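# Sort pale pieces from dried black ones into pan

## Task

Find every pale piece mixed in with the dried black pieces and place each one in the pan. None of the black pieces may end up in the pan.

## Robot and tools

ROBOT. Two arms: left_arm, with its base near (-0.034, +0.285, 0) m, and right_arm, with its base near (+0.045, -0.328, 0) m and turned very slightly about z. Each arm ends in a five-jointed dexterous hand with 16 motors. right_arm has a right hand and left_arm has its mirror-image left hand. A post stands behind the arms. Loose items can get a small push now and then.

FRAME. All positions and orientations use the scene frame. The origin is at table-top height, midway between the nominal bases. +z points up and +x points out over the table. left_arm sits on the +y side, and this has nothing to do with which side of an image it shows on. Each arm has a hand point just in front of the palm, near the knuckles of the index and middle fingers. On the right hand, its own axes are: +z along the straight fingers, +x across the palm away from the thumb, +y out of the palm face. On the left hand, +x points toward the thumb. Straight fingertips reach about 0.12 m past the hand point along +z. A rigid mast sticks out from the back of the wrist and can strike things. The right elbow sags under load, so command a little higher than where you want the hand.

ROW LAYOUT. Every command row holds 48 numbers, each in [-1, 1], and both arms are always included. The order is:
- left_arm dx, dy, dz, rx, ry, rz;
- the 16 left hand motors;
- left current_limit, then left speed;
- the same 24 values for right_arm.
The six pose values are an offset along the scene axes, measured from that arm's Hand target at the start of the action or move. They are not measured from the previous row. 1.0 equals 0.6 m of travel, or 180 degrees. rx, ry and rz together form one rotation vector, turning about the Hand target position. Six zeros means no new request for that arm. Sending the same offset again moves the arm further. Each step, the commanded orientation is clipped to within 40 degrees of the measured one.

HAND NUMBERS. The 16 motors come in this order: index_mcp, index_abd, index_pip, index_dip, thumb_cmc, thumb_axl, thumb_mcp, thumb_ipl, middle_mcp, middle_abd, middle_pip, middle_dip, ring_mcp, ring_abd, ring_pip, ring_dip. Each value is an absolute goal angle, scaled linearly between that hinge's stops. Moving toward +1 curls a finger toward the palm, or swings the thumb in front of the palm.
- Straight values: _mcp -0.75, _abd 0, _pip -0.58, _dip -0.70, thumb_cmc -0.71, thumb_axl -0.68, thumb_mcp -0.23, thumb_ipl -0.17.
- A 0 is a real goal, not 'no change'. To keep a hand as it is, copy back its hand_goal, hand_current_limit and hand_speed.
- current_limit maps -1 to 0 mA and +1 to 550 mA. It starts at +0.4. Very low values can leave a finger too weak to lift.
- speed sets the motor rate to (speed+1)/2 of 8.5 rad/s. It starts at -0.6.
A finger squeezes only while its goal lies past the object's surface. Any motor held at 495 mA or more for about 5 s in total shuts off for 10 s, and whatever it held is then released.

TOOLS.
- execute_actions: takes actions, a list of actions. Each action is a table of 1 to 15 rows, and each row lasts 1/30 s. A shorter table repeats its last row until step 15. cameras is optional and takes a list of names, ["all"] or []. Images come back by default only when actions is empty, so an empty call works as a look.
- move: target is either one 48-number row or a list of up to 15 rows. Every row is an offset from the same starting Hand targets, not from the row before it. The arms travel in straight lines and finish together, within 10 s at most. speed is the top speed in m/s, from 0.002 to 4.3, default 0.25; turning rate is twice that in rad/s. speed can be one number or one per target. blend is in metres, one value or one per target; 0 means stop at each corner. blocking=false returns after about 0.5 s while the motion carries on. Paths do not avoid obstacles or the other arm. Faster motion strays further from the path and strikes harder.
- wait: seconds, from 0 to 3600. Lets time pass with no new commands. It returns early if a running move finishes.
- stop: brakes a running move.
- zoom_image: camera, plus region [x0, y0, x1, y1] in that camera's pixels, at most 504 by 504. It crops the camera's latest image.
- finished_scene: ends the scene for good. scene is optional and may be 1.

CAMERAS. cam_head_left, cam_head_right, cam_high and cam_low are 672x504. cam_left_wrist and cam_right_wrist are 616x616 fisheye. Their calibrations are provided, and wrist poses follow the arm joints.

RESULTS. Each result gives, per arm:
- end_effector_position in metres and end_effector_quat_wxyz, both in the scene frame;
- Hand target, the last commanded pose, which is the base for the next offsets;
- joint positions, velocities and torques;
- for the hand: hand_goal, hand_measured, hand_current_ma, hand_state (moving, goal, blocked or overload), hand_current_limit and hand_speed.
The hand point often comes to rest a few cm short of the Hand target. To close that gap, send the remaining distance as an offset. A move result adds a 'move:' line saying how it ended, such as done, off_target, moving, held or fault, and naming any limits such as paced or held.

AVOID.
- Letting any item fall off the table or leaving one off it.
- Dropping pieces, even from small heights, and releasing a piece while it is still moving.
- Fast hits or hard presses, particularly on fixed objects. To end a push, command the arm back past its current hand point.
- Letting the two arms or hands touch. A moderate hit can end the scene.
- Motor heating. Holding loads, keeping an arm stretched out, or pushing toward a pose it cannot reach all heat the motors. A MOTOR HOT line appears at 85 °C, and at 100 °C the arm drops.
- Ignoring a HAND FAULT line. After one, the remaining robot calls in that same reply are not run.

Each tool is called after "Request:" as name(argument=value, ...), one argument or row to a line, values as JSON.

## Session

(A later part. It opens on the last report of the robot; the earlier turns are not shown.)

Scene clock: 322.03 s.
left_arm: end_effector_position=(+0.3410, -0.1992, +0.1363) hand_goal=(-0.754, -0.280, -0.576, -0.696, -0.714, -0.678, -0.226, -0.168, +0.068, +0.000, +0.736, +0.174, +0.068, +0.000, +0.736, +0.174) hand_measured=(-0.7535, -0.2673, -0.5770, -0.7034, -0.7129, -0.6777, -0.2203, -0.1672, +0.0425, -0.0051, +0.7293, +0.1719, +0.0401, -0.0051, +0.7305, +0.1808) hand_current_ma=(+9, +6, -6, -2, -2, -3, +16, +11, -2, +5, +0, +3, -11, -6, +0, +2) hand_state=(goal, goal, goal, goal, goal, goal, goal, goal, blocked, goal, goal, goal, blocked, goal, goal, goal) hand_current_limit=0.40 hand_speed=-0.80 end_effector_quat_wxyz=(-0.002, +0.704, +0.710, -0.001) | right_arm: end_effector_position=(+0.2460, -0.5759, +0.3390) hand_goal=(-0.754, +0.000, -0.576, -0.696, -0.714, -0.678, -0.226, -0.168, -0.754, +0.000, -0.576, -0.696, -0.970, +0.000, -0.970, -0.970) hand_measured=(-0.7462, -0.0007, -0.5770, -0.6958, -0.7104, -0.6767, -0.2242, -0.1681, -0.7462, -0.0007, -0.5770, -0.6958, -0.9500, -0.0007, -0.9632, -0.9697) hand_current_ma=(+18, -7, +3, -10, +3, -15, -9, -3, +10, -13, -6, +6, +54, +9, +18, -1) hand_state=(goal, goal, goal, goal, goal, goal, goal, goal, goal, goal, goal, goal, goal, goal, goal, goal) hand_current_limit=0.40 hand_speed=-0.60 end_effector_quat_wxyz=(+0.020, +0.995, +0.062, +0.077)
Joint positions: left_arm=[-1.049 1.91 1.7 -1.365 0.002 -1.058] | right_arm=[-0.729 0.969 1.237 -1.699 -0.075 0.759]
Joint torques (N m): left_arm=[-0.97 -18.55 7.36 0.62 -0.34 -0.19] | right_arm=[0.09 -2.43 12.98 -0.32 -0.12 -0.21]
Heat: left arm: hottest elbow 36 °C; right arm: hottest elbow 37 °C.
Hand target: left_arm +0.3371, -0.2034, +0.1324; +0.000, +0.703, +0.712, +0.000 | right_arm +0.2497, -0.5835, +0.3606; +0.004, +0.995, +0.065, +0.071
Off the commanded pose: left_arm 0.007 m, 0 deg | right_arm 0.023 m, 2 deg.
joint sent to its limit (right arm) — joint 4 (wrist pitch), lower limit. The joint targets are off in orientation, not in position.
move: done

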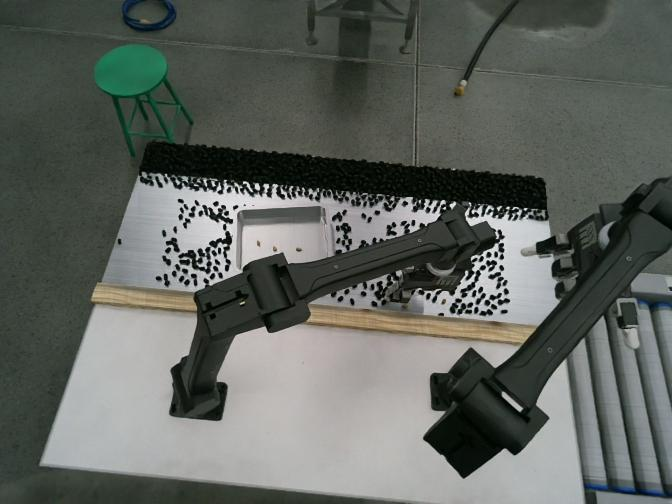

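Request:
move(
  target=[
    [0.006,0.0,0.12,-0.014,-0.008,0,-0.754,-0.28,-0.576,-0.696,-0.714,-0.678,-0.226,-0.168,0.068,0.0,0.737,0.174,0.068,0,0.737,0.174,0.4,-0.8,0,0,0,0,0,0,-0.754,0,-0.576,-0.696,-0.714,-0.678,-0.226,-0.168,-0.754,0,-0.576,-0.696,-0.97,0,-0.97,-0.97,0.4,-0.6],
    [-0.0218,0.0073,0.12,-0.014,-0.008,0.002,-0.754,-0.08,-0.576,0.9,-0.714,-0.678,-0.226,-0.168,-0.754,0.08,-0.576,0.9,0.068,0,0.737,0.174,0.4,-0.4,0,0,0,0,0,0,-0.754,0,-0.576,-0.696,-0.714,-0.678,-0.226,-0.168,-0.754,0,-0.576,-0.696,-0.97,0,-0.97,-0.97,0.4,-0.6],
    [-0.0218,0.0073,0.0,0,0,0.002,-0.754,-0.08,-0.576,0.9,-0.714,-0.678,-0.226,-0.168,-0.754,0.08,-0.576,0.9,0.068,0,0.737,0.174,0.4,-0.4,0,0,0,0,0,0,-0.754,0,-0.576,-0.696,-0.714,-0.678,-0.226,-0.168,-0.754,0,-0.576,-0.696,-0.97,0,-0.97,-0.97,0.4,-0.6],
  ],
  speed=[0.08,0.08,0.08],
  cameras=["cam_high","cam_left_wrist","cam_head_left"],
)

Request:
zoom_image(
  camera="cam_high",
  region=[370, 260, 470, 335],
)

Request:
zoom_image(
  camera="cam_left_wrist",
  region=[200, 120, 380, 300],
)

Scene clock: 326.83 s.
left_arm: end_effector_position=(+0.3274, -0.1947, +0.1326) hand_goal=(-0.754, -0.080, -0.576, +0.900, -0.714, -0.678, -0.226, -0.168, -0.754, +0.080, -0.576, +0.900, +0.068, +0.000, +0.736, +0.174) hand_measured=(-0.7547, -0.0769, -0.5770, +0.8993, -0.7117, -0.6777, -0.2203, -0.1672, -0.7523, +0.0726, -0.5770, +0.8993, +0.0413, -0.0051, +0.7305, +0.1808) hand_current_ma=(+10, -1, -12, +10, -8, +2, +12, -2, +9, +4, +5, -3, -17, -8, -4, +9) hand_state=(goal, goal, goal, goal, goal, goal, goal, goal, goal, goal, goal, goal, blocked, goal, goal, goal) hand_current_limit=0.40 hand_speed=-0.40 end_effector_quat_wxyz=(-0.005, +0.702, +0.712, +0.000) | right_arm: end_effector_position=(+0.2460, -0.5759, +0.3390) hand_goal=(-0.754, +0.000, -0.576, -0.696, -0.714, -0.678, -0.226, -0.168, -0.754, +0.000, -0.576, -0.696, -0.970, +0.000, -0.970, -0.970) hand_measured=(-0.7462, +0.0008, -0.5770, -0.6958, -0.7092, -0.6777, -0.2232, -0.1672, -0.7450, -0.0007, -0.5770, -0.6958, -0.9512, +0.0008, -0.9619, -0.9697) hand_current_ma=(+24, -11, +7, -14, -1, -11, +3, +9, +40, -4, -4, +8, +48, +2, +1, +10) hand_state=(goal, goal, goal, goal, goal, goal, goal, goal, goal, goal, goal, goal, goal, goal, goal, goal) hand_current_limit=0.40 hand_speed=-0.60 end_effector_quat_wxyz=(+0.020, +0.995, +0.062, +0.077)
Joint positions: left_arm=[-1.066 1.89 1.66 -1.351 0.002 -1.081] | right_arm=[-0.729 0.969 1.237 -1.699 -0.075 0.759]
Joint torques (N m): left_arm=[-0.79 -18.61 7.5 0.58 -0.29 -0.18] | right_arm=[0.03 -2.43 13 -0.31 -0.12 -0.21]
Heat: left arm: hottest elbow 36 °C; right arm: hottest elbow 38 °C.
Hand target: left_arm +0.3242, -0.1990, +0.1326; +0.000, +0.700, +0.714, +0.000 | right_arm +0.2497, -0.5835, +0.3606; +0.004, +0.995, +0.065, +0.071
Off the commanded pose: left_arm 0.006 m, 1 deg | right_arm 0.023 m, 2 deg.
joint sent to its limit (right arm) — joint 4 (wrist pitch), lower limit. The joint targets are off in orientation, not in position.
move: done; target 2's new numbers were sent with left_arm's hand 0.023 m and 2 deg from that target
cam_left_wrist: T_world_to_cam=[[-0.60317, -0.79728, -0.02303, 0.01417], [-0.54511, 0.39097, 0.74162, 0.10477], [-0.58227, 0.45988, -0.67043, 0.48943]] pos_world=[0.35064, -0.25474, 0.25076]
Images, in order (width x height): cam_head_left 672x504, cam_high 672x504, cam_left_wrist 616x616.

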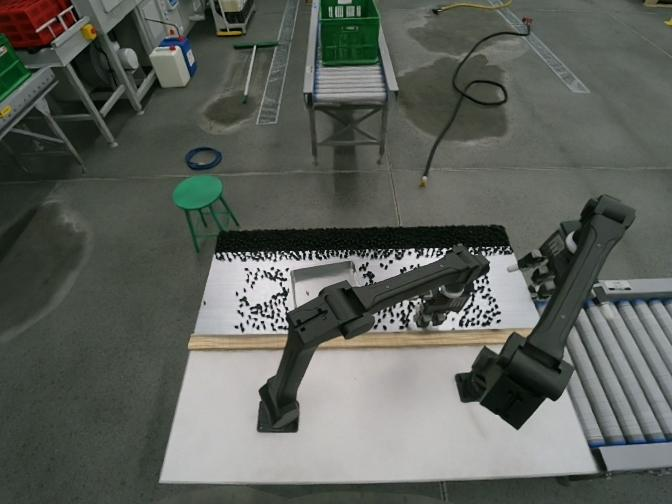

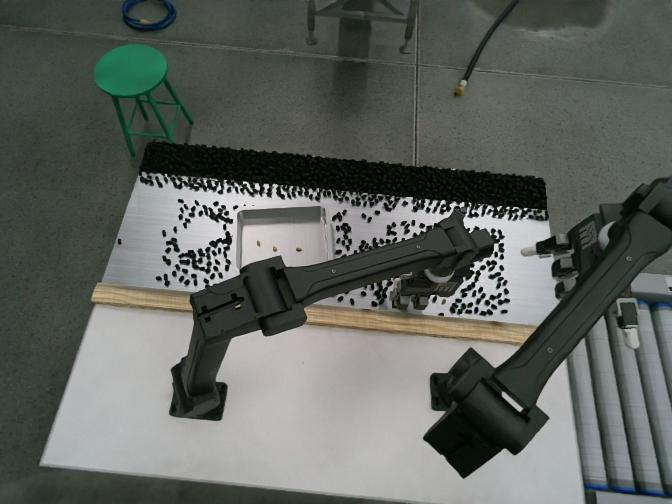

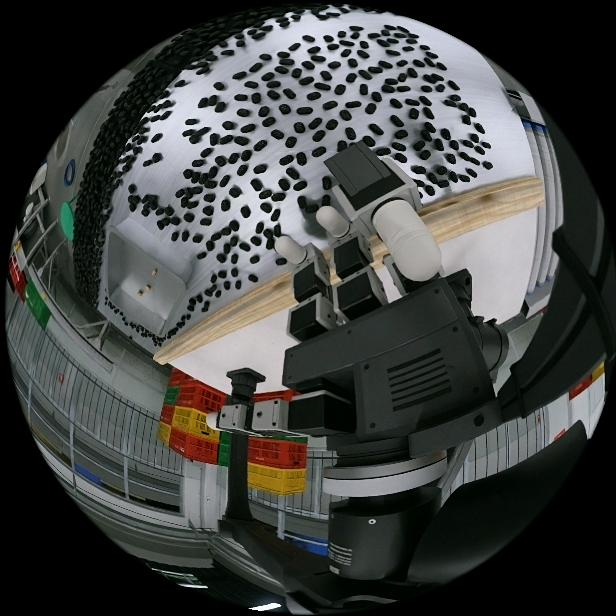

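Scaled by 5.040 from the camera's image (finer frame: 960x720).

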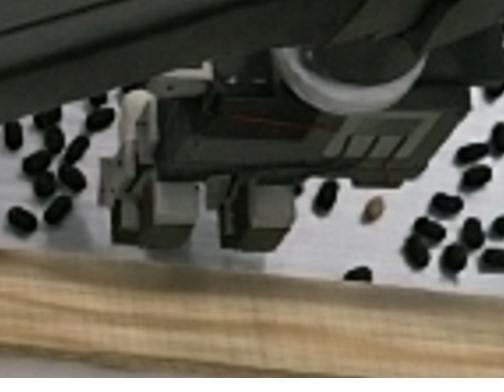

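Scaled by 2.800 from the camera's image (finer frame: 880x880).

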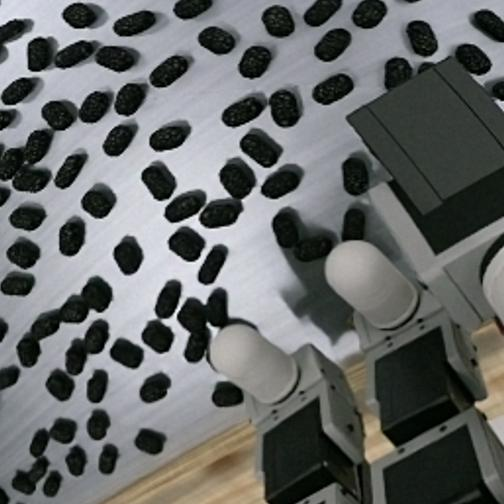

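Request:
move(
  target=[
    [0.0,-0.0105,-0.02,0,0,0,-0.754,-0.08,-0.576,0.9,-0.714,-0.678,-0.226,-0.168,-0.754,0.08,-0.576,0.9,0.068,0,0.737,0.174,0.4,-0.4,0,0,0,0,0,0,-0.754,0,-0.576,-0.696,-0.714,-0.678,-0.226,-0.168,-0.754,0,-0.576,-0.696,-0.97,0,-0.97,-0.97,0.4,-0.6],
  ],
  speed=[0.08],
  cameras=["cam_high","cam_left_wrist","cam_low"],
)

Request:
zoom_image(
  camera="cam_high",
  region=[370, 260, 470, 335],
)

Request:
zoom_image(
  camera="cam_left_wrist",
  region=[240, 150, 400, 310],
)

Request:
zoom_image(
  camera="cam_low",
  region=[300, 230, 420, 310],
)

Scene clock: 327.73 s.
left_arm: end_effector_position=(+0.3276, -0.2005, +0.1222) hand_goal=(-0.754, -0.080, -0.576, +0.900, -0.714, -0.678, -0.226, -0.168, -0.754, +0.080, -0.576, +0.900, +0.068, +0.000, +0.736, +0.174) hand_measured=(-0.7535, -0.0754, -0.5770, +0.9006, -0.7117, -0.6767, -0.2193, -0.1681, -0.7523, +0.0740, -0.5770, +0.8981, +0.0413, -0.0051, +0.7305, +0.1808) hand_current_ma=(+0, +3, -6, -3, -8, +4, +15, -6, +12, +11, +1, -5, -22, -2, +2, +18) hand_state=(goal, goal, goal, goal, goal, goal, goal, goal, goal, goal, goal, goal, blocked, goal, goal, goal) hand_current_limit=0.40 hand_speed=-0.40 end_effector_quat_wxyz=(-0.004, +0.702, +0.712, +0.000) | right_arm: end_effector_position=(+0.2460, -0.5759, +0.3390) hand_goal=(-0.754, +0.000, -0.576, -0.696, -0.714, -0.678, -0.226, -0.168, -0.754, +0.000, -0.576, -0.696, -0.970, +0.000, -0.970, -0.970) hand_measured=(-0.7462, +0.0008, -0.5770, -0.6958, -0.7092, -0.6767, -0.2242, -0.1672, -0.7462, -0.0007, -0.5770, -0.6958, -0.9500, -0.0007, -0.9619, -0.9697) hand_current_ma=(+29, -13, -13, -6, +16, -15, +1, +4, +0, -3, -12, +21, +39, -8, +24, +29) hand_state=(goal, goal, goal, goal, goal, goal, goal, goal, goal, goal, goal, goal, goal, goal, goal, goal) hand_current_limit=0.40 hand_speed=-0.60 end_effector_quat_wxyz=(+0.020, +0.995, +0.062, +0.077)
Joint positions: left_arm=[-1.071 1.909 1.66 -1.33 0.002 -1.086] | right_arm=[-0.729 0.969 1.237 -1.699 -0.075 0.759]
Joint torques (N m): left_arm=[-0.91 -18.08 7.42 0.58 -0.29 -0.18] | right_arm=[0.03 -2.49 13 -0.32 -0.12 -0.21]
Heat: left arm: hottest elbow 36 °C; right arm: hottest elbow 38 °C.
Hand target: left_arm +0.3241, -0.2054, +0.1205; +0.000, +0.700, +0.714, +0.000 | right_arm +0.2497, -0.5835, +0.3606; +0.004, +0.995, +0.065, +0.071
Off the commanded pose: left_arm 0.006 m, 1 deg | right_arm 0.023 m, 2 deg.
joint sent to its limit (right arm) — joint 4 (wrist pitch), lower limit. The joint targets are off in orientation, not in position.
move: done
cam_left_wrist: T_world_to_cam=[[-0.60314, -0.79733, -0.02214, 0.00923], [-0.54594, 0.39242, 0.74024, 0.11553], [-0.58153, 0.45855, -0.67198, 0.48494]] pos_world=[0.35064, -0.26034, 0.24056]
Images, in order (width x height): cam_high 672x504, cam_low 672x504, cam_left_wrist 616x616.

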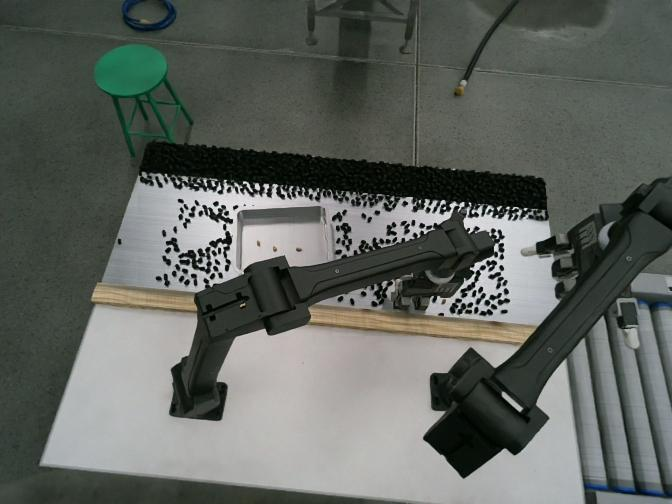

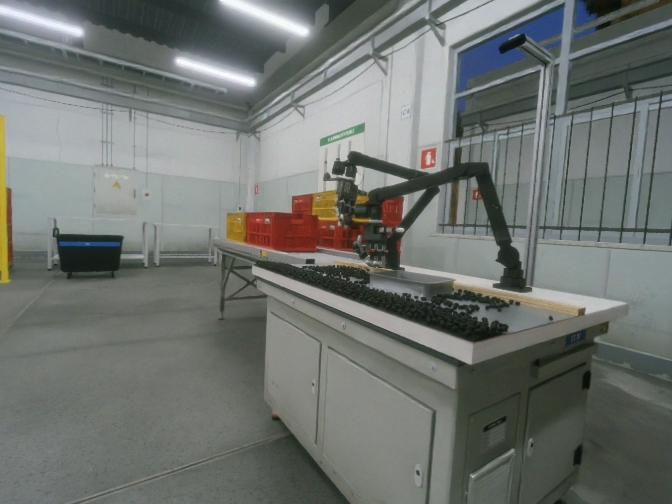

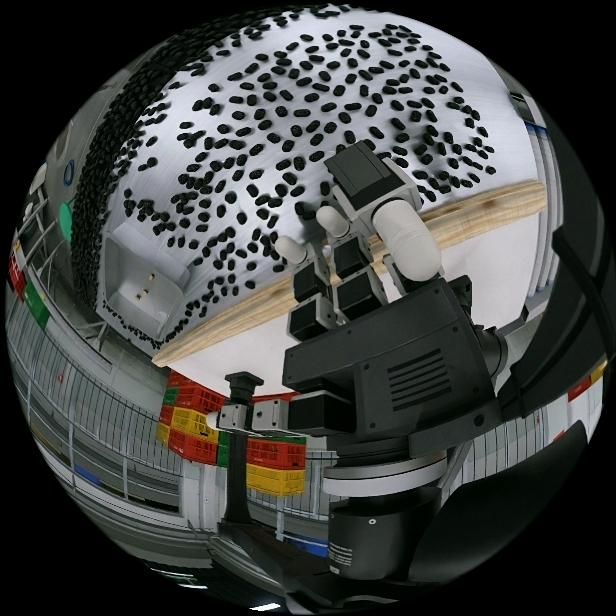

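Scaled by 5.040 from the camera's image (finer frame: 960x720).

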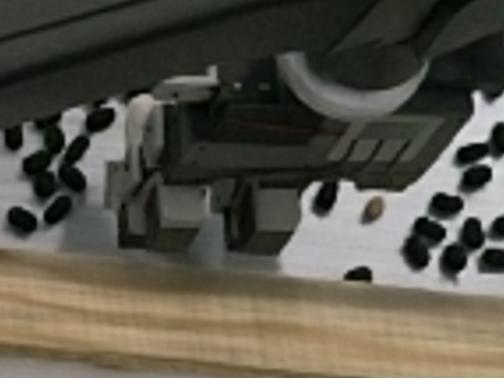

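Scaled by 3.150 from the camera's image (finer frame: 880x880).

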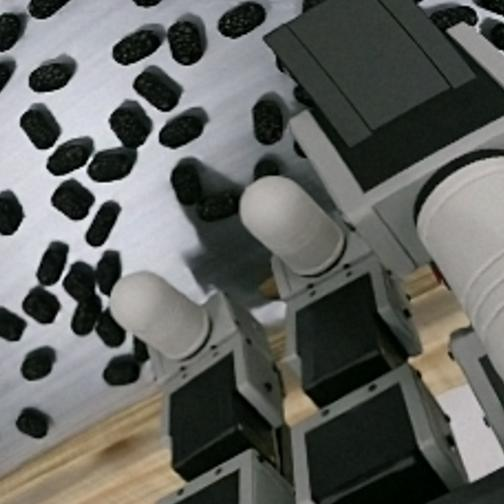

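Scaled by 4.200 from the camera's image (finer frame: 960x720).

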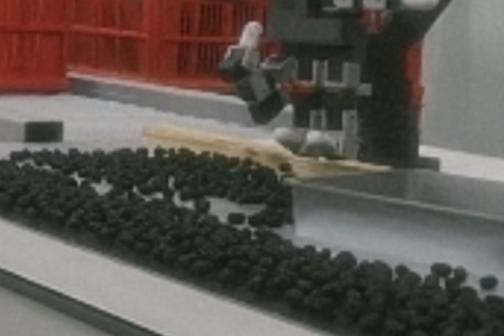

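Request:
move(
  target=[
    [0.0,0.0105,-0.02,0,0,0,-0.754,-0.08,-0.576,0.9,-0.714,-0.678,-0.226,-0.168,-0.754,0.08,-0.576,0.9,0.068,0,0.737,0.174,0.4,-0.4,0,0,0,0,0,0,-0.754,0,-0.576,-0.696,-0.714,-0.678,-0.226,-0.168,-0.754,0,-0.576,-0.696,-0.97,0,-0.97,-0.97,0.4,-0.6],
  ],
  speed=[0.08],
  cameras=["cam_high","cam_left_wrist","cam_low"],
)

Request:
zoom_image(
  camera="cam_high",
  region=[370, 260, 470, 335],
)

Request:
zoom_image(
  camera="cam_left_wrist",
  region=[240, 150, 400, 310],
)

Request:
zoom_image(
  camera="cam_low",
  region=[340, 250, 400, 295],
)

Scene clock: 328.60 s.
left_arm: end_effector_position=(+0.3258, -0.1968, +0.1086) hand_goal=(-0.754, -0.080, -0.576, +0.900, -0.714, -0.678, -0.226, -0.168, -0.754, +0.080, -0.576, +0.900, +0.068, +0.000, +0.736, +0.174) hand_measured=(-0.7462, -0.0754, -0.5757, +0.8993, -0.7129, -0.6767, -0.2193, -0.1672, -0.7523, +0.0740, -0.5770, +0.9006, +0.0413, -0.0051, +0.7305, +0.1808) hand_current_ma=(+6, +0, +2, -1, -7, +4, +10, -3, +6, +6, +6, -8, -19, -1, -11, +7) hand_state=(goal, goal, goal, goal, goal, goal, goal, goal, goal, goal, goal, goal, blocked, goal, goal, goal) hand_current_limit=0.40 hand_speed=-0.40 end_effector_quat_wxyz=(-0.005, +0.702, +0.712, +0.001) | right_arm: end_effector_position=(+0.2460, -0.5759, +0.3390) hand_goal=(-0.754, +0.000, -0.576, -0.696, -0.714, -0.678, -0.226, -0.168, -0.754, +0.000, -0.576, -0.696, -0.970, +0.000, -0.970, -0.970) hand_measured=(-0.7474, +0.0008, -0.5770, -0.6958, -0.7104, -0.6777, -0.2242, -0.1681, -0.7450, +0.0008, -0.5782, -0.6958, -0.9500, -0.0007, -0.9619, -0.9684) hand_current_ma=(+27, -6, +14, -10, +0, -8, +8, -7, +16, -14, -16, -8, +46, -7, +1, +3) hand_state=(goal, goal, goal, goal, goal, goal, goal, goal, goal, goal, goal, goal, goal, goal, goal, goal) hand_current_limit=0.40 hand_speed=-0.60 end_effector_quat_wxyz=(+0.020, +0.995, +0.062, +0.077)
Joint positions: left_arm=[-1.071 1.909 1.623 -1.295 0.001 -1.086] | right_arm=[-0.729 0.969 1.237 -1.699 -0.075 0.759]
Joint torques (N m): left_arm=[-0.44 -18.9 7.1 0.58 -0.25 -0.13] | right_arm=[0.03 -2.49 12.98 -0.31 -0.12 -0.21]
Heat: left arm: hottest elbow 36 °C; right arm: hottest elbow 38 °C.
Hand target: left_arm +0.3241, -0.1991, +0.1085; +0.000, +0.700, +0.714, +0.000 | right_arm +0.2497, -0.5835, +0.3606; +0.004, +0.995, +0.065, +0.071
Off the commanded pose: left_arm 0.003 m, 1 deg | right_arm 0.023 m, 2 deg.
joint sent to its limit (right arm) — joint 4 (wrist pitch), lower limit. The joint targets are off in orientation, not in position.
move: done
cam_left_wrist: T_world_to_cam=[[-0.60314, -0.79728, -0.02383, 0.01104], [-0.54615, 0.39102, 0.74083, 0.12289], [-0.58133, 0.45984, -0.67127, 0.47318]] pos_world=[0.34884, -0.25684, 0.22686]
Images, in order (width x height): cam_high 672x504, cam_low 672x504, cam_left_wrist 616x616.

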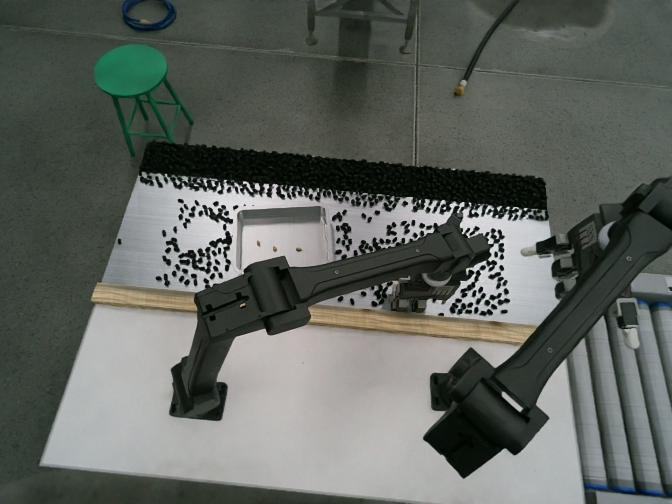

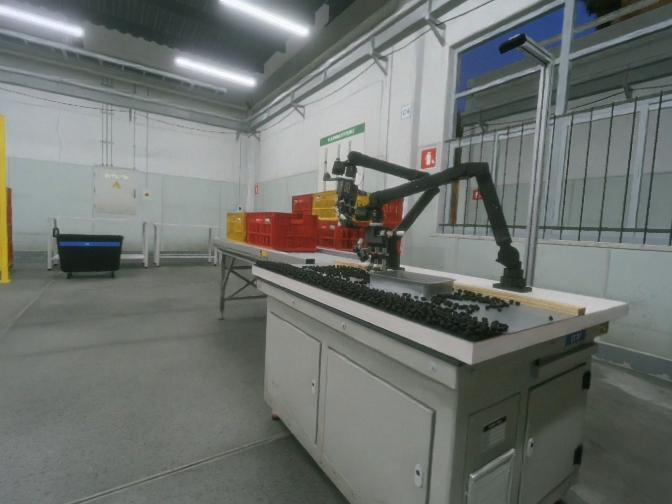

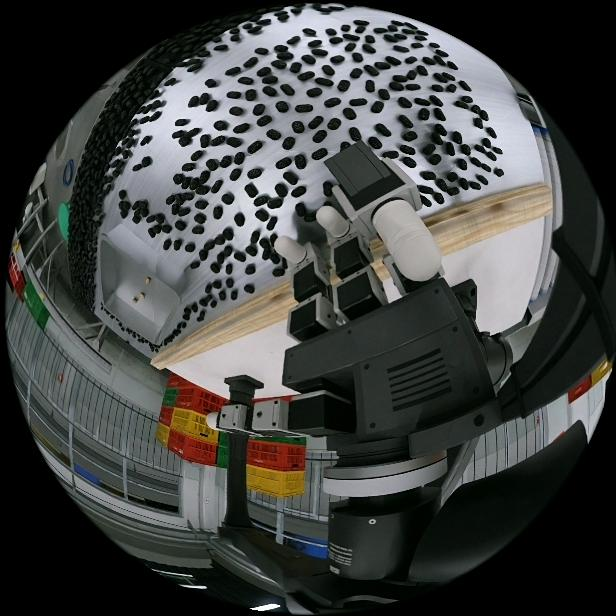

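Scaled by 5.040 from the camera's image (finer frame: 960x720).

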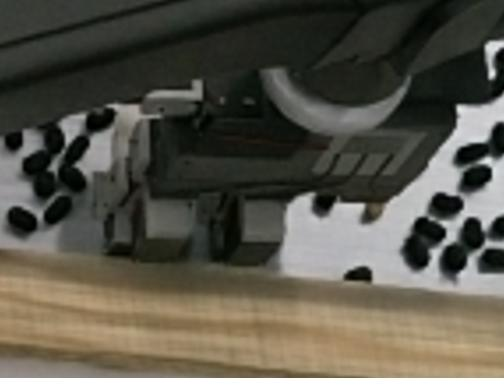

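Scaled by 3.150 from the camera's image (finer frame: 880x880).

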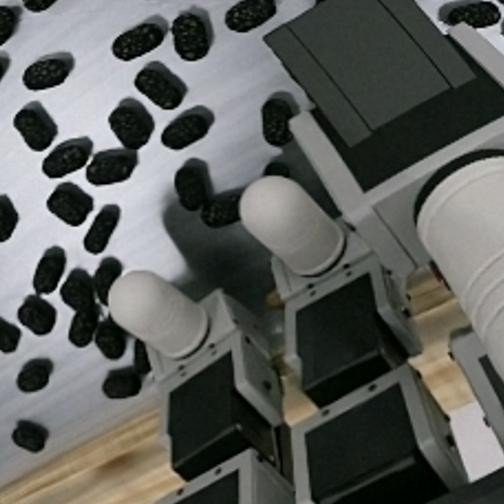

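Scaled by 8.400 from the camera's image (finer frame: 960x720).

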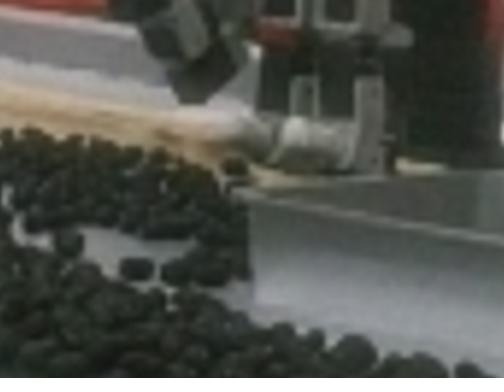

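Request:
move(
  target=[
    [0.0,0.0,-0.0333,0,0,0,-0.754,-0.08,-0.576,0.9,-0.714,-0.678,-0.226,-0.168,-0.754,0.08,-0.576,0.9,0.068,0,0.737,0.174,0.4,-0.4,0,0,0,0,0,0,-0.754,0,-0.576,-0.696,-0.714,-0.678,-0.226,-0.168,-0.754,0,-0.576,-0.696,-0.97,0,-0.97,-0.97,0.4,-0.6],
  ],
  speed=[0.03],
  cameras=["cam_high","cam_left_wrist","cam_low"],
)

Request:
zoom_image(
  camera="cam_left_wrist",
  region=[240, 150, 400, 310],
)

Request:
zoom_image(
  camera="cam_low",
  region=[340, 250, 400, 295],
)

Scene clock: 329.83 s.
left_arm: end_effector_position=(+0.3263, -0.1976, +0.0967) hand_goal=(-0.754, -0.080, -0.576, +0.900, -0.714, -0.678, -0.226, -0.168, -0.754, +0.080, -0.576, +0.900, +0.068, +0.000, +0.736, +0.174) hand_measured=(-0.7450, -0.0739, -0.5757, +0.8993, -0.7129, -0.6777, -0.2193, -0.1681, -0.7523, +0.0682, -0.5808, +0.8981, +0.0413, -0.0051, +0.7305, +0.1820) hand_current_ma=(+7, +5, -9, +4, -3, +6, +8, +2, +17, +14, +0, -3, -11, -7, -7, -4) hand_state=(goal, goal, goal, goal, goal, goal, goal, goal, goal, goal, goal, goal, blocked, goal, goal, goal) hand_current_limit=0.40 hand_speed=-0.40 end_effector_quat_wxyz=(+0.001, +0.702, +0.712, -0.001) | right_arm: end_effector_position=(+0.2460, -0.5759, +0.3390) hand_goal=(-0.754, +0.000, -0.576, -0.696, -0.714, -0.678, -0.226, -0.168, -0.754, +0.000, -0.576, -0.696, -0.970, +0.000, -0.970, -0.970) hand_measured=(-0.7474, -0.0007, -0.5770, -0.6958, -0.7104, -0.6767, -0.2232, -0.1681, -0.7450, +0.0008, -0.5770, -0.6958, -0.9500, -0.0007, -0.9619, -0.9697) hand_current_ma=(+11, -17, -5, -7, +17, +15, +3, +4, +24, +0, -13, +6, +54, -6, +4, +4) hand_state=(goal, goal, goal, goal, goal, goal, goal, goal, goal, goal, goal, goal, goal, goal, goal, goal) hand_current_limit=0.40 hand_speed=-0.60 end_effector_quat_wxyz=(+0.020, +0.995, +0.062, +0.077)
Joint positions: left_arm=[-1.071 1.913 1.596 -1.251 0.001 -1.086] | right_arm=[-0.729 0.969 1.237 -1.699 -0.075 0.759]
Joint torques (N m): left_arm=[-0.56 -17.96 6.87 0.7 -0.26 -0.13] | right_arm=[0.03 -2.43 12.98 -0.32 -0.12 -0.21]
Heat: left arm: hottest elbow 35 °C; right arm: hottest elbow 38 °C.
Hand target: left_arm +0.3241, -0.1990, +0.0885; +0.000, +0.700, +0.714, +0.000 | right_arm +0.2497, -0.5835, +0.3606; +0.004, +0.995, +0.065, +0.071
Off the commanded pose: left_arm 0.009 m, 0 deg | right_arm 0.023 m, 2 deg.
joint sent to its limit (right arm) — joint 4 (wrist pitch), lower limit. The joint targets are off in orientation, not in position.
move: done
cam_left_wrist: T_world_to_cam=[[-0.60309, -0.79746, -0.0185, 0.00985], [-0.55072, 0.39949, 0.73288, 0.13621], [-0.57705, 0.45218, -0.68011, 0.46373]] pos_world=[0.34855, -0.25625, 0.21574]
Images, in order (width x height): cam_high 672x504, cam_low 672x504, cam_left_wrist 616x616.

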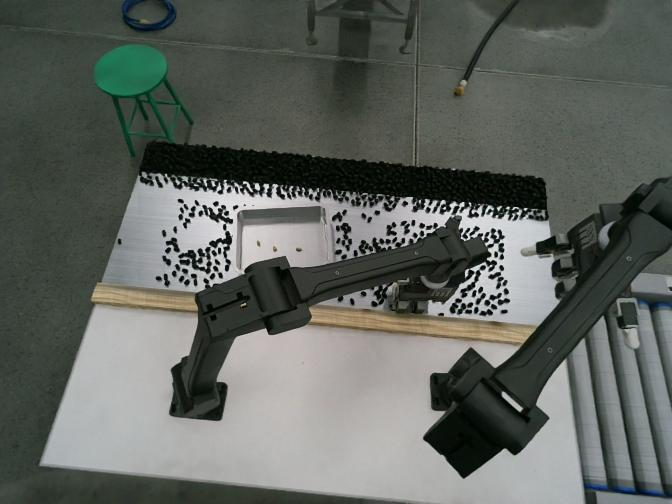

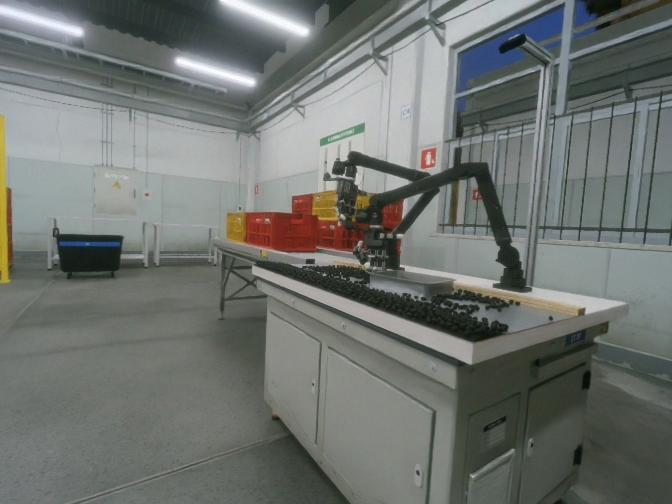

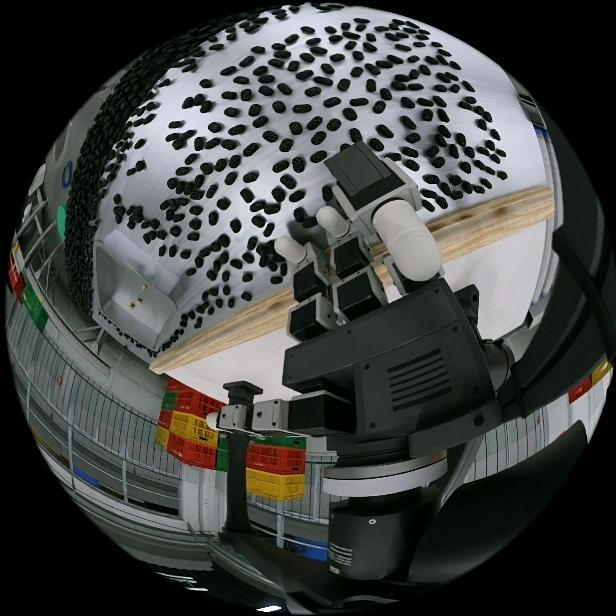

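Scaled by 3.150 from the camera's image (finer frame: 880x880).

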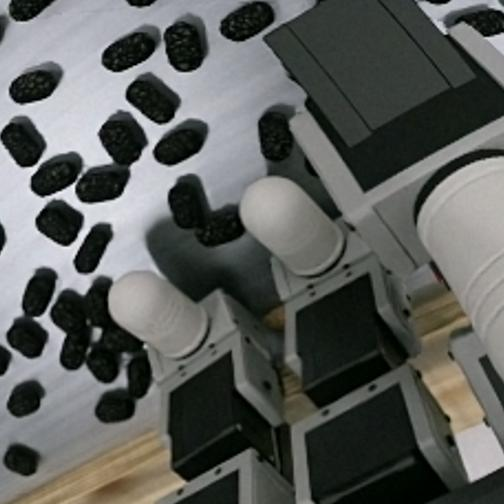

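Scaled by 8.400 from the camera's image (finer frame: 960x720).

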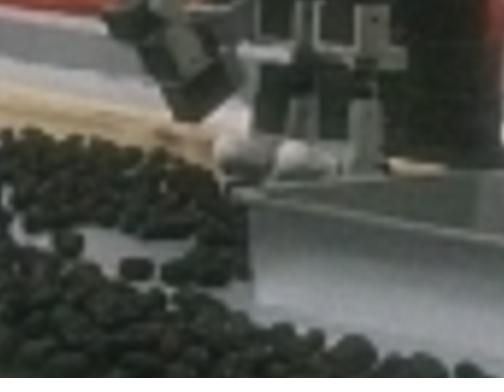

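Request:
move(
  target=[
    [0,0,0,0,0,0,-0.754,0.15,-0.576,0.9,-0.714,-0.678,-0.226,-0.168,-0.754,-0.15,-0.576,0.9,0.068,0,0.737,0.174,0.4,-0.9,0,0,0,0,0,0,-0.754,0,-0.576,-0.696,-0.714,-0.678,-0.226,-0.168,-0.754,0,-0.576,-0.696,-0.97,0,-0.97,-0.97,0.4,-0.6],
    [0,0,0,0,0,0,-0.754,0.2,-0.576,0.9,-0.714,-0.678,-0.226,-0.168,-0.754,-0.2,-0.576,0.9,0.068,0,0.737,0.174,0.4,-0.9,0,0,0,0,0,0,-0.754,0,-0.576,-0.696,-0.714,-0.678,-0.226,-0.168,-0.754,0,-0.576,-0.696,-0.97,0,-0.97,-0.97,0.4,-0.6],
  ],
  speed=[0.04,0.04],
  cameras=["cam_high","cam_left_wrist"],
)

Request:
zoom_image(
  camera="cam_left_wrist",
  region=[240, 150, 400, 310],
)

Request:
zoom_image(
  camera="cam_high",
  region=[370, 260, 470, 335],
)

Scene clock: 331.40 s.
left_arm: end_effector_position=(+0.3270, -0.1990, +0.0966) hand_goal=(-0.754, +0.200, -0.576, +0.900, -0.714, -0.678, -0.226, -0.168, -0.754, -0.200, -0.576, +0.900, +0.068, +0.000, +0.736, +0.174) hand_measured=(-0.7450, +0.1239, -0.5782, +0.8993, -0.7129, -0.6767, -0.2193, -0.1672, -0.7559, -0.0490, -0.5808, +0.8993, +0.0413, -0.0051, +0.7305, +0.1808) hand_current_ma=(+1, -16, -13, +5, -3, +3, +8, +2, +4, +77, +0, +4, -9, -2, +0, +5) hand_state=(goal, blocked, goal, goal, goal, goal, goal, goal, goal, blocked, goal, goal, blocked, goal, goal, goal) hand_current_limit=0.40 hand_speed=-0.90 end_effector_quat_wxyz=(+0.004, +0.702, +0.712, -0.002) | right_arm: end_effector_position=(+0.2460, -0.5759, +0.3390) hand_goal=(-0.754, +0.000, -0.576, -0.696, -0.714, -0.678, -0.226, -0.168, -0.754, +0.000, -0.576, -0.696, -0.970, +0.000, -0.970, -0.970) hand_measured=(-0.7462, +0.0008, -0.5770, -0.6958, -0.7104, -0.6777, -0.2242, -0.1681, -0.7450, -0.0007, -0.5770, -0.6958, -0.9500, +0.0008, -0.9632, -0.9697) hand_current_ma=(+9, -6, -19, +1, -9, -19, -7, +7, +28, +21, -9, +21, +51, +22, +20, +11) hand_state=(goal, goal, goal, goal, goal, goal, goal, goal, goal, goal, goal, goal, goal, goal, goal, goal) hand_current_limit=0.40 hand_speed=-0.60 end_effector_quat_wxyz=(+0.020, +0.995, +0.062, +0.077)
Joint positions: left_arm=[-1.071 1.913 1.596 -1.244 0.001 -1.086] | right_arm=[-0.729 0.969 1.237 -1.699 -0.075 0.759]
Joint torques (N m): left_arm=[-0.44 -18.02 6.89 0.46 -0.26 -0.12] | right_arm=[0.09 -2.49 12.98 -0.32 -0.13 -0.21]
Heat: left arm: hottest elbow 35 °C; right arm: hottest elbow 38 °C.
Hand target: left_arm +0.3241, -0.1990, +0.0885; +0.000, +0.700, +0.714, +0.000 | right_arm +0.2497, -0.5835, +0.3606; +0.004, +0.995, +0.065, +0.071
Off the commanded pose: left_arm 0.009 m, 1 deg | right_arm 0.023 m, 2 deg.
joint sent to its limit (right arm) — joint 4 (wrist pitch), lower limit. The joint targets are off in orientation, not in position.
move: done
cam_left_wrist: T_world_to_cam=[[-0.603, -0.79758, -0.016, 0.00885], [-0.55285, 0.40335, 0.72915, 0.13908], [-0.5751, 0.44853, -0.68417, 0.46379]] pos_world=[0.34895, -0.25706, 0.21604]

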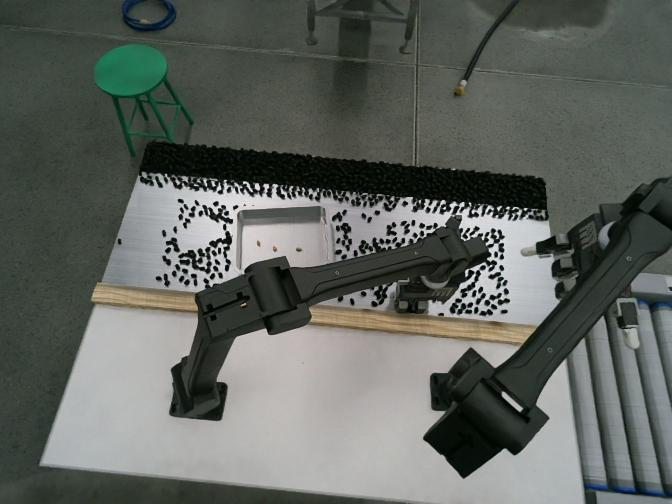

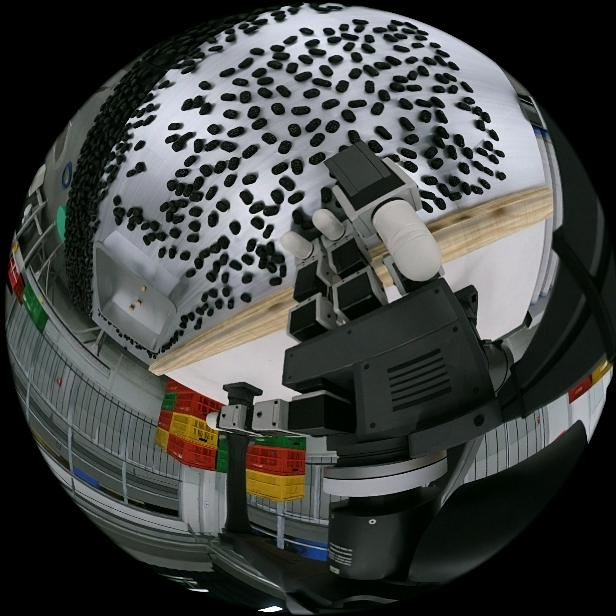

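Scaled by 3.150 from the camera's image (finer frame: 880x880).

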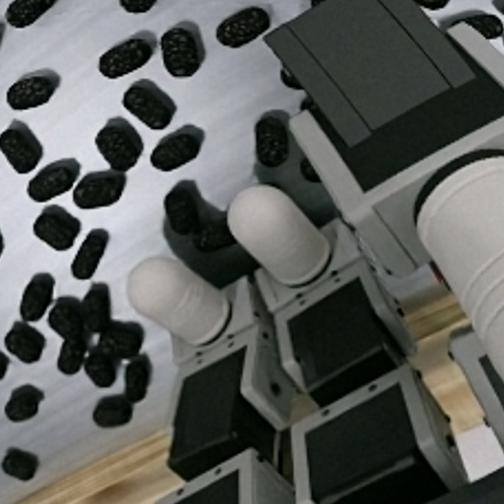

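Scaled by 5.040 from the camera's image (finer frame: 960x720).

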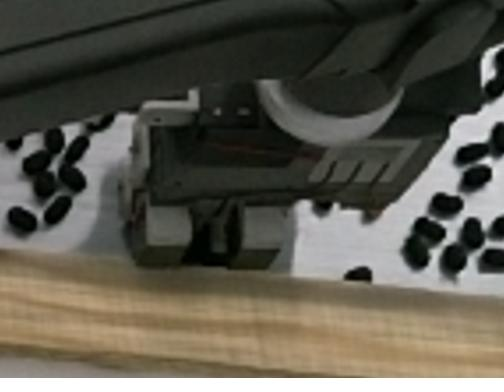

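Request:
move(
  target=[
    [0,0,0,0,0,0,-0.754,-0.08,-0.576,0.9,-0.714,-0.678,-0.226,-0.168,-0.754,0.08,-0.576,0.9,0.068,0,0.737,0.174,0.4,-0.9,0,0,0,0,0,0,-0.754,0,-0.576,-0.696,-0.714,-0.678,-0.226,-0.168,-0.754,0,-0.576,-0.696,-0.97,0,-0.97,-0.97,0.4,-0.6],
    [0.006,0,0.15,-0.014,-0.008,0,-0.754,-0.08,-0.576,0.9,-0.714,-0.678,-0.226,-0.168,-0.754,0.08,-0.576,0.9,0.068,0,0.737,0.174,0.4,-0.9,0,0,0,0,0,0,-0.754,0,-0.576,-0.696,-0.714,-0.678,-0.226,-0.168,-0.754,0,-0.576,-0.696,-0.97,0,-0.97,-0.97,0.4,-0.6],
    [0.08,0,0.2,-0.014,-0.008,0,-0.754,-0.08,-0.576,0.9,-0.714,-0.678,-0.226,-0.168,-0.754,0.08,-0.576,0.9,0.068,0,0.737,0.174,0.4,-0.9,0,0,0,0,0,0,-0.754,0,-0.576,-0.696,-0.714,-0.678,-0.226,-0.168,-0.754,0,-0.576,-0.696,-0.97,0,-0.97,-0.97,0.4,-0.6],
  ],
  speed=[0.04,0.06,0.12],
  cameras=["cam_high","cam_left_wrist"],
)

Request:
zoom_image(
  camera="cam_left_wrist",
  region=[240, 150, 400, 310],
)

Request:
zoom_image(
  camera="cam_high",
  region=[370, 260, 470, 335],
)

Scene clock: 335.77 s.
left_arm: end_effector_position=(+0.3642, -0.1857, +0.1860) hand_goal=(-0.754, -0.080, -0.576, +0.900, -0.714, -0.678, -0.226, -0.168, -0.754, +0.080, -0.576, +0.900, +0.068, +0.000, +0.736, +0.174) hand_measured=(-0.7450, -0.0681, -0.5680, +0.9006, -0.7117, -0.6777, -0.2203, -0.1681, -0.7462, +0.0682, -0.5744, +0.8993, +0.0401, -0.0051, +0.7293, +0.1808) hand_current_ma=(+17, +11, -7, -4, -10, -2, -2, +9, +17, +8, +7, -3, -14, +1, +3, +0) hand_state=(goal, goal, goal, goal, goal, goal, goal, goal, goal, goal, goal, goal, blocked, goal, goal, goal) hand_current_limit=0.40 hand_speed=-0.90 end_effector_quat_wxyz=(+0.003, +0.696, +0.718, +0.000) | right_arm: end_effector_position=(+0.2460, -0.5759, +0.3390) hand_goal=(-0.754, +0.000, -0.576, -0.696, -0.714, -0.678, -0.226, -0.168, -0.754, +0.000, -0.576, -0.696, -0.970, +0.000, -0.970, -0.970) hand_measured=(-0.7462, +0.0008, -0.5770, -0.6958, -0.7104, -0.6777, -0.2242, -0.1681, -0.7462, +0.0008, -0.5770, -0.6958, -0.9488, -0.0007, -0.9632, -0.9684) hand_current_ma=(+18, -1, +2, +3, +9, -9, +2, -9, +14, -7, -17, -6, +40, -4, +10, +0) hand_state=(goal, goal, goal, goal, goal, goal, goal, goal, goal, goal, goal, goal, goal, goal, goal, goal) hand_current_limit=0.40 hand_speed=-0.60 end_effector_quat_wxyz=(+0.020, +0.995, +0.062, +0.077)
Joint positions: left_arm=[-1.005 1.889 1.799 -1.473 -0.001 -1.038] | right_arm=[-0.729 0.969 1.237 -1.699 -0.075 0.759]
Joint torques (N m): left_arm=[0.03 -19.08 11.79 -0.29 -0.08 0.14] | right_arm=[0.09 -2.43 12.98 -0.31 -0.12 -0.21]
Heat: left arm: hottest elbow 36 °C; right arm: hottest elbow 38 °C.
Hand target: left_arm +0.3721, -0.1990, +0.2084; +0.025, +0.700, +0.714, -0.007 | right_arm +0.2497, -0.5835, +0.3606; +0.004, +0.995, +0.065, +0.071
Off the commanded pose: left_arm 0.027 m, 3 deg | right_arm 0.023 m, 2 deg.
joint sent to its limit (right arm) — joint 4 (wrist pitch), lower limit. The joint targets are off in orientation, not in position.
move: off_target (left_arm)
cam_left_wrist: T_world_to_cam=[[-0.5889, -0.80798, -0.01937, 0.03688], [-0.56067, 0.39115, 0.72983, 0.08958], [-0.58211, 0.44066, -0.68335, 0.54131]] pos_world=[0.38704, -0.24377, 0.30524]

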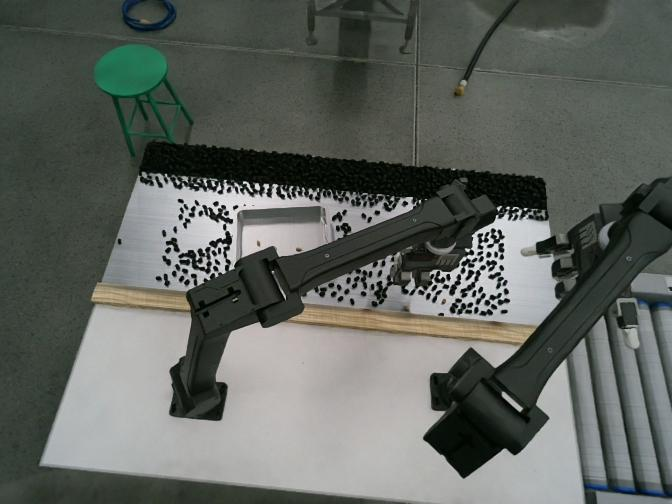

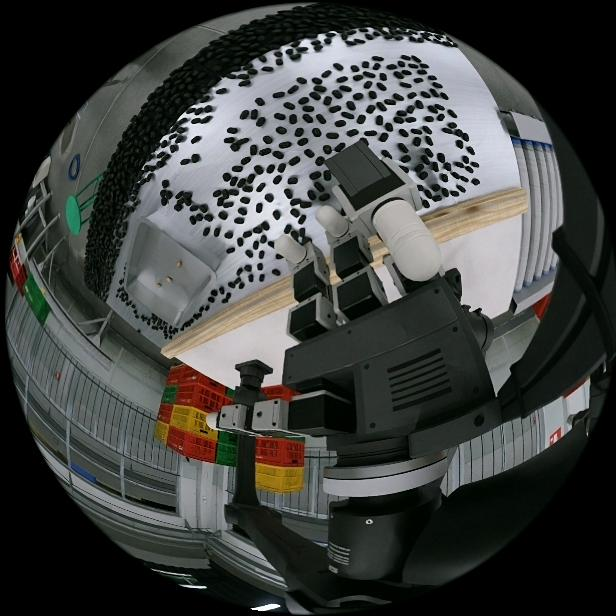

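Scaled by 3.150 from the camera's image (finer frame: 880x880).

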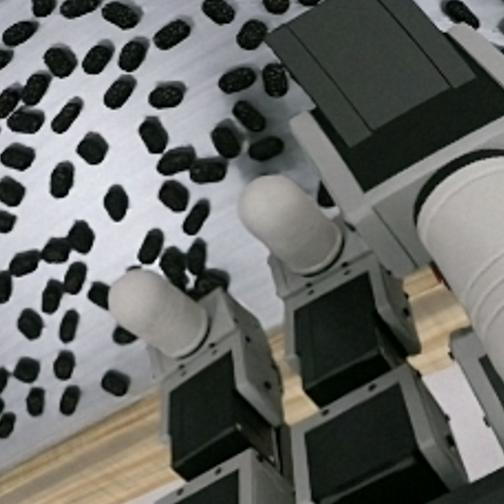

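Scaled by 5.040 from the camera's image (finer frame: 960x720).

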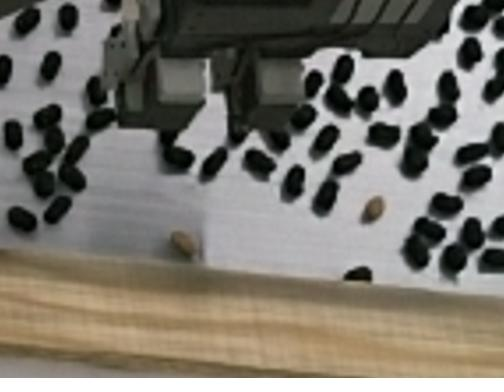

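Request:
move(
  target=[
    [-0.0952,-0.05,-0.03,0,0,0,-0.778,-0.141,-0.576,-0.696,-0.714,-0.678,-0.226,-0.168,0.068,0.0,0.737,0.174,0.068,0,0.737,0.174,0.4,-0.6,0,0,0,0,0,0,-0.754,0,-0.576,-0.696,-0.714,-0.678,-0.226,-0.168,-0.754,0,-0.576,-0.696,-0.97,0,-0.97,-0.97,0.4,-0.6],
    [-0.0952,-0.05,-0.095,0.014,0.008,0.001,-0.778,-0.141,-0.576,-0.696,-0.714,-0.678,-0.226,-0.168,0.068,0.0,0.737,0.174,0.068,0,0.737,0.174,0.4,-0.6,0,0,0,0,0,0,-0.754,0,-0.576,-0.696,-0.714,-0.678,-0.226,-0.168,-0.754,0,-0.576,-0.696,-0.97,0,-0.97,-0.97,0.4,-0.6],
  ],
  speed=[0.1,0.08],
  cameras=["cam_high","cam_left_wrist"],
)

Request:
zoom_image(
  camera="cam_high",
  region=[370, 260, 470, 335],
)

Scene clock: 339.33 s.
left_arm: end_effector_position=(+0.3147, -0.2274, +0.1514) hand_goal=(-0.778, -0.142, -0.576, -0.696, -0.714, -0.678, -0.226, -0.168, +0.068, +0.000, +0.736, +0.174, +0.068, +0.000, +0.736, +0.174) hand_measured=(-0.7679, -0.1325, -0.5693, -0.6945, -0.7192, -0.6767, -0.2193, -0.1672, +0.0389, +0.0066, +0.7293, +0.1757, +0.0413, -0.0051, +0.7305, +0.1808) hand_current_ma=(+11, +10, -8, +0, -4, +7, +9, +2, +2, +9, +0, +0, -17, -3, -4, +3) hand_state=(goal, goal, goal, goal, goal, goal, goal, goal, blocked, goal, goal, goal, blocked, goal, goal, goal) hand_current_limit=0.40 hand_speed=-0.60 end_effector_quat_wxyz=(-0.005, +0.704, +0.710, +0.002) | right_arm: end_effector_position=(+0.2460, -0.5759, +0.3390) hand_goal=(-0.754, +0.000, -0.576, -0.696, -0.714, -0.678, -0.226, -0.168, -0.754, +0.000, -0.576, -0.696, -0.970, +0.000, -0.970, -0.970) hand_measured=(-0.7474, +0.0008, -0.5770, -0.6958, -0.7104, -0.6767, -0.2232, -0.1672, -0.7450, -0.0007, -0.5770, -0.6958, -0.9500, +0.0008, -0.9632, -0.9697) hand_current_ma=(+15, -15, -3, -7, +12, -22, -4, +1, +13, -1, -7, +0, +50, -9, +9, +19) hand_state=(goal, goal, goal, goal, goal, goal, goal, goal, goal, goal, goal, goal, goal, goal, goal, goal) hand_current_limit=0.40 hand_speed=-0.60 end_effector_quat_wxyz=(+0.020, +0.995, +0.062, +0.077)
Joint positions: left_arm=[-1.112 1.942 1.788 -1.428 0 -1.121] | right_arm=[-0.729 0.969 1.237 -1.699 -0.075 0.759]
Joint torques (N m): left_arm=[-0.15 -19.72 7.68 0.61 -0.24 -0.17] | right_arm=[0.03 -2.49 12.98 -0.32 -0.12 -0.21]
Heat: left arm: hottest elbow 36 °C; right arm: hottest elbow 38 °C.
Hand target: left_arm +0.3150, -0.2290, +0.1516; +0.001, +0.699, +0.715, +0.000 | right_arm +0.2497, -0.5835, +0.3606; +0.004, +0.995, +0.065, +0.071
Off the commanded pose: left_arm 0.002 m, 1 deg | right_arm 0.023 m, 2 deg.
joint sent to its limit (right arm) — joint 4 (wrist pitch), lower limit. The joint targets are off in orientation, not in position.
move: done
cam_left_wrist: T_world_to_cam=[[-0.6077, -0.79374, -0.02616, -0.01647], [-0.54459, 0.39252, 0.74118, 0.09685], [-0.57804, 0.46466, -0.67079, 0.50951]] pos_world=[0.33725, -0.28783, 0.26956]

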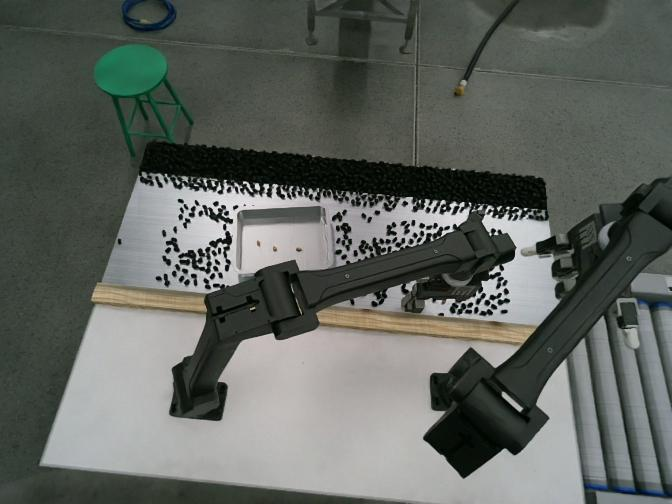

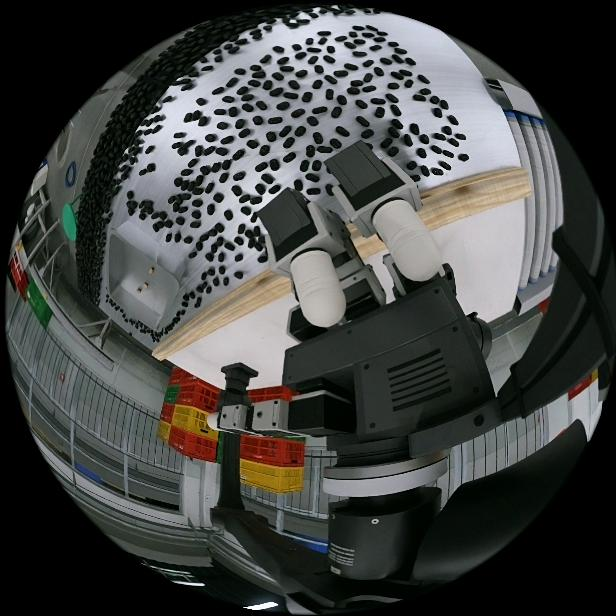

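Scaled by 5.040 from the camera's image (finer frame: 960x720).

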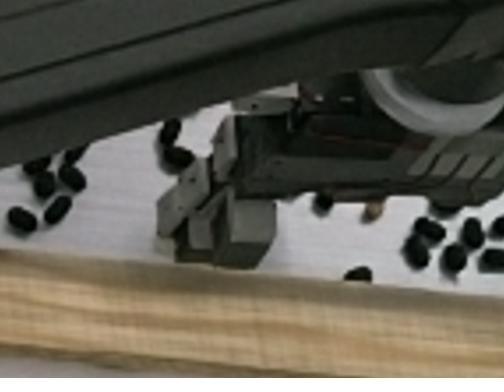

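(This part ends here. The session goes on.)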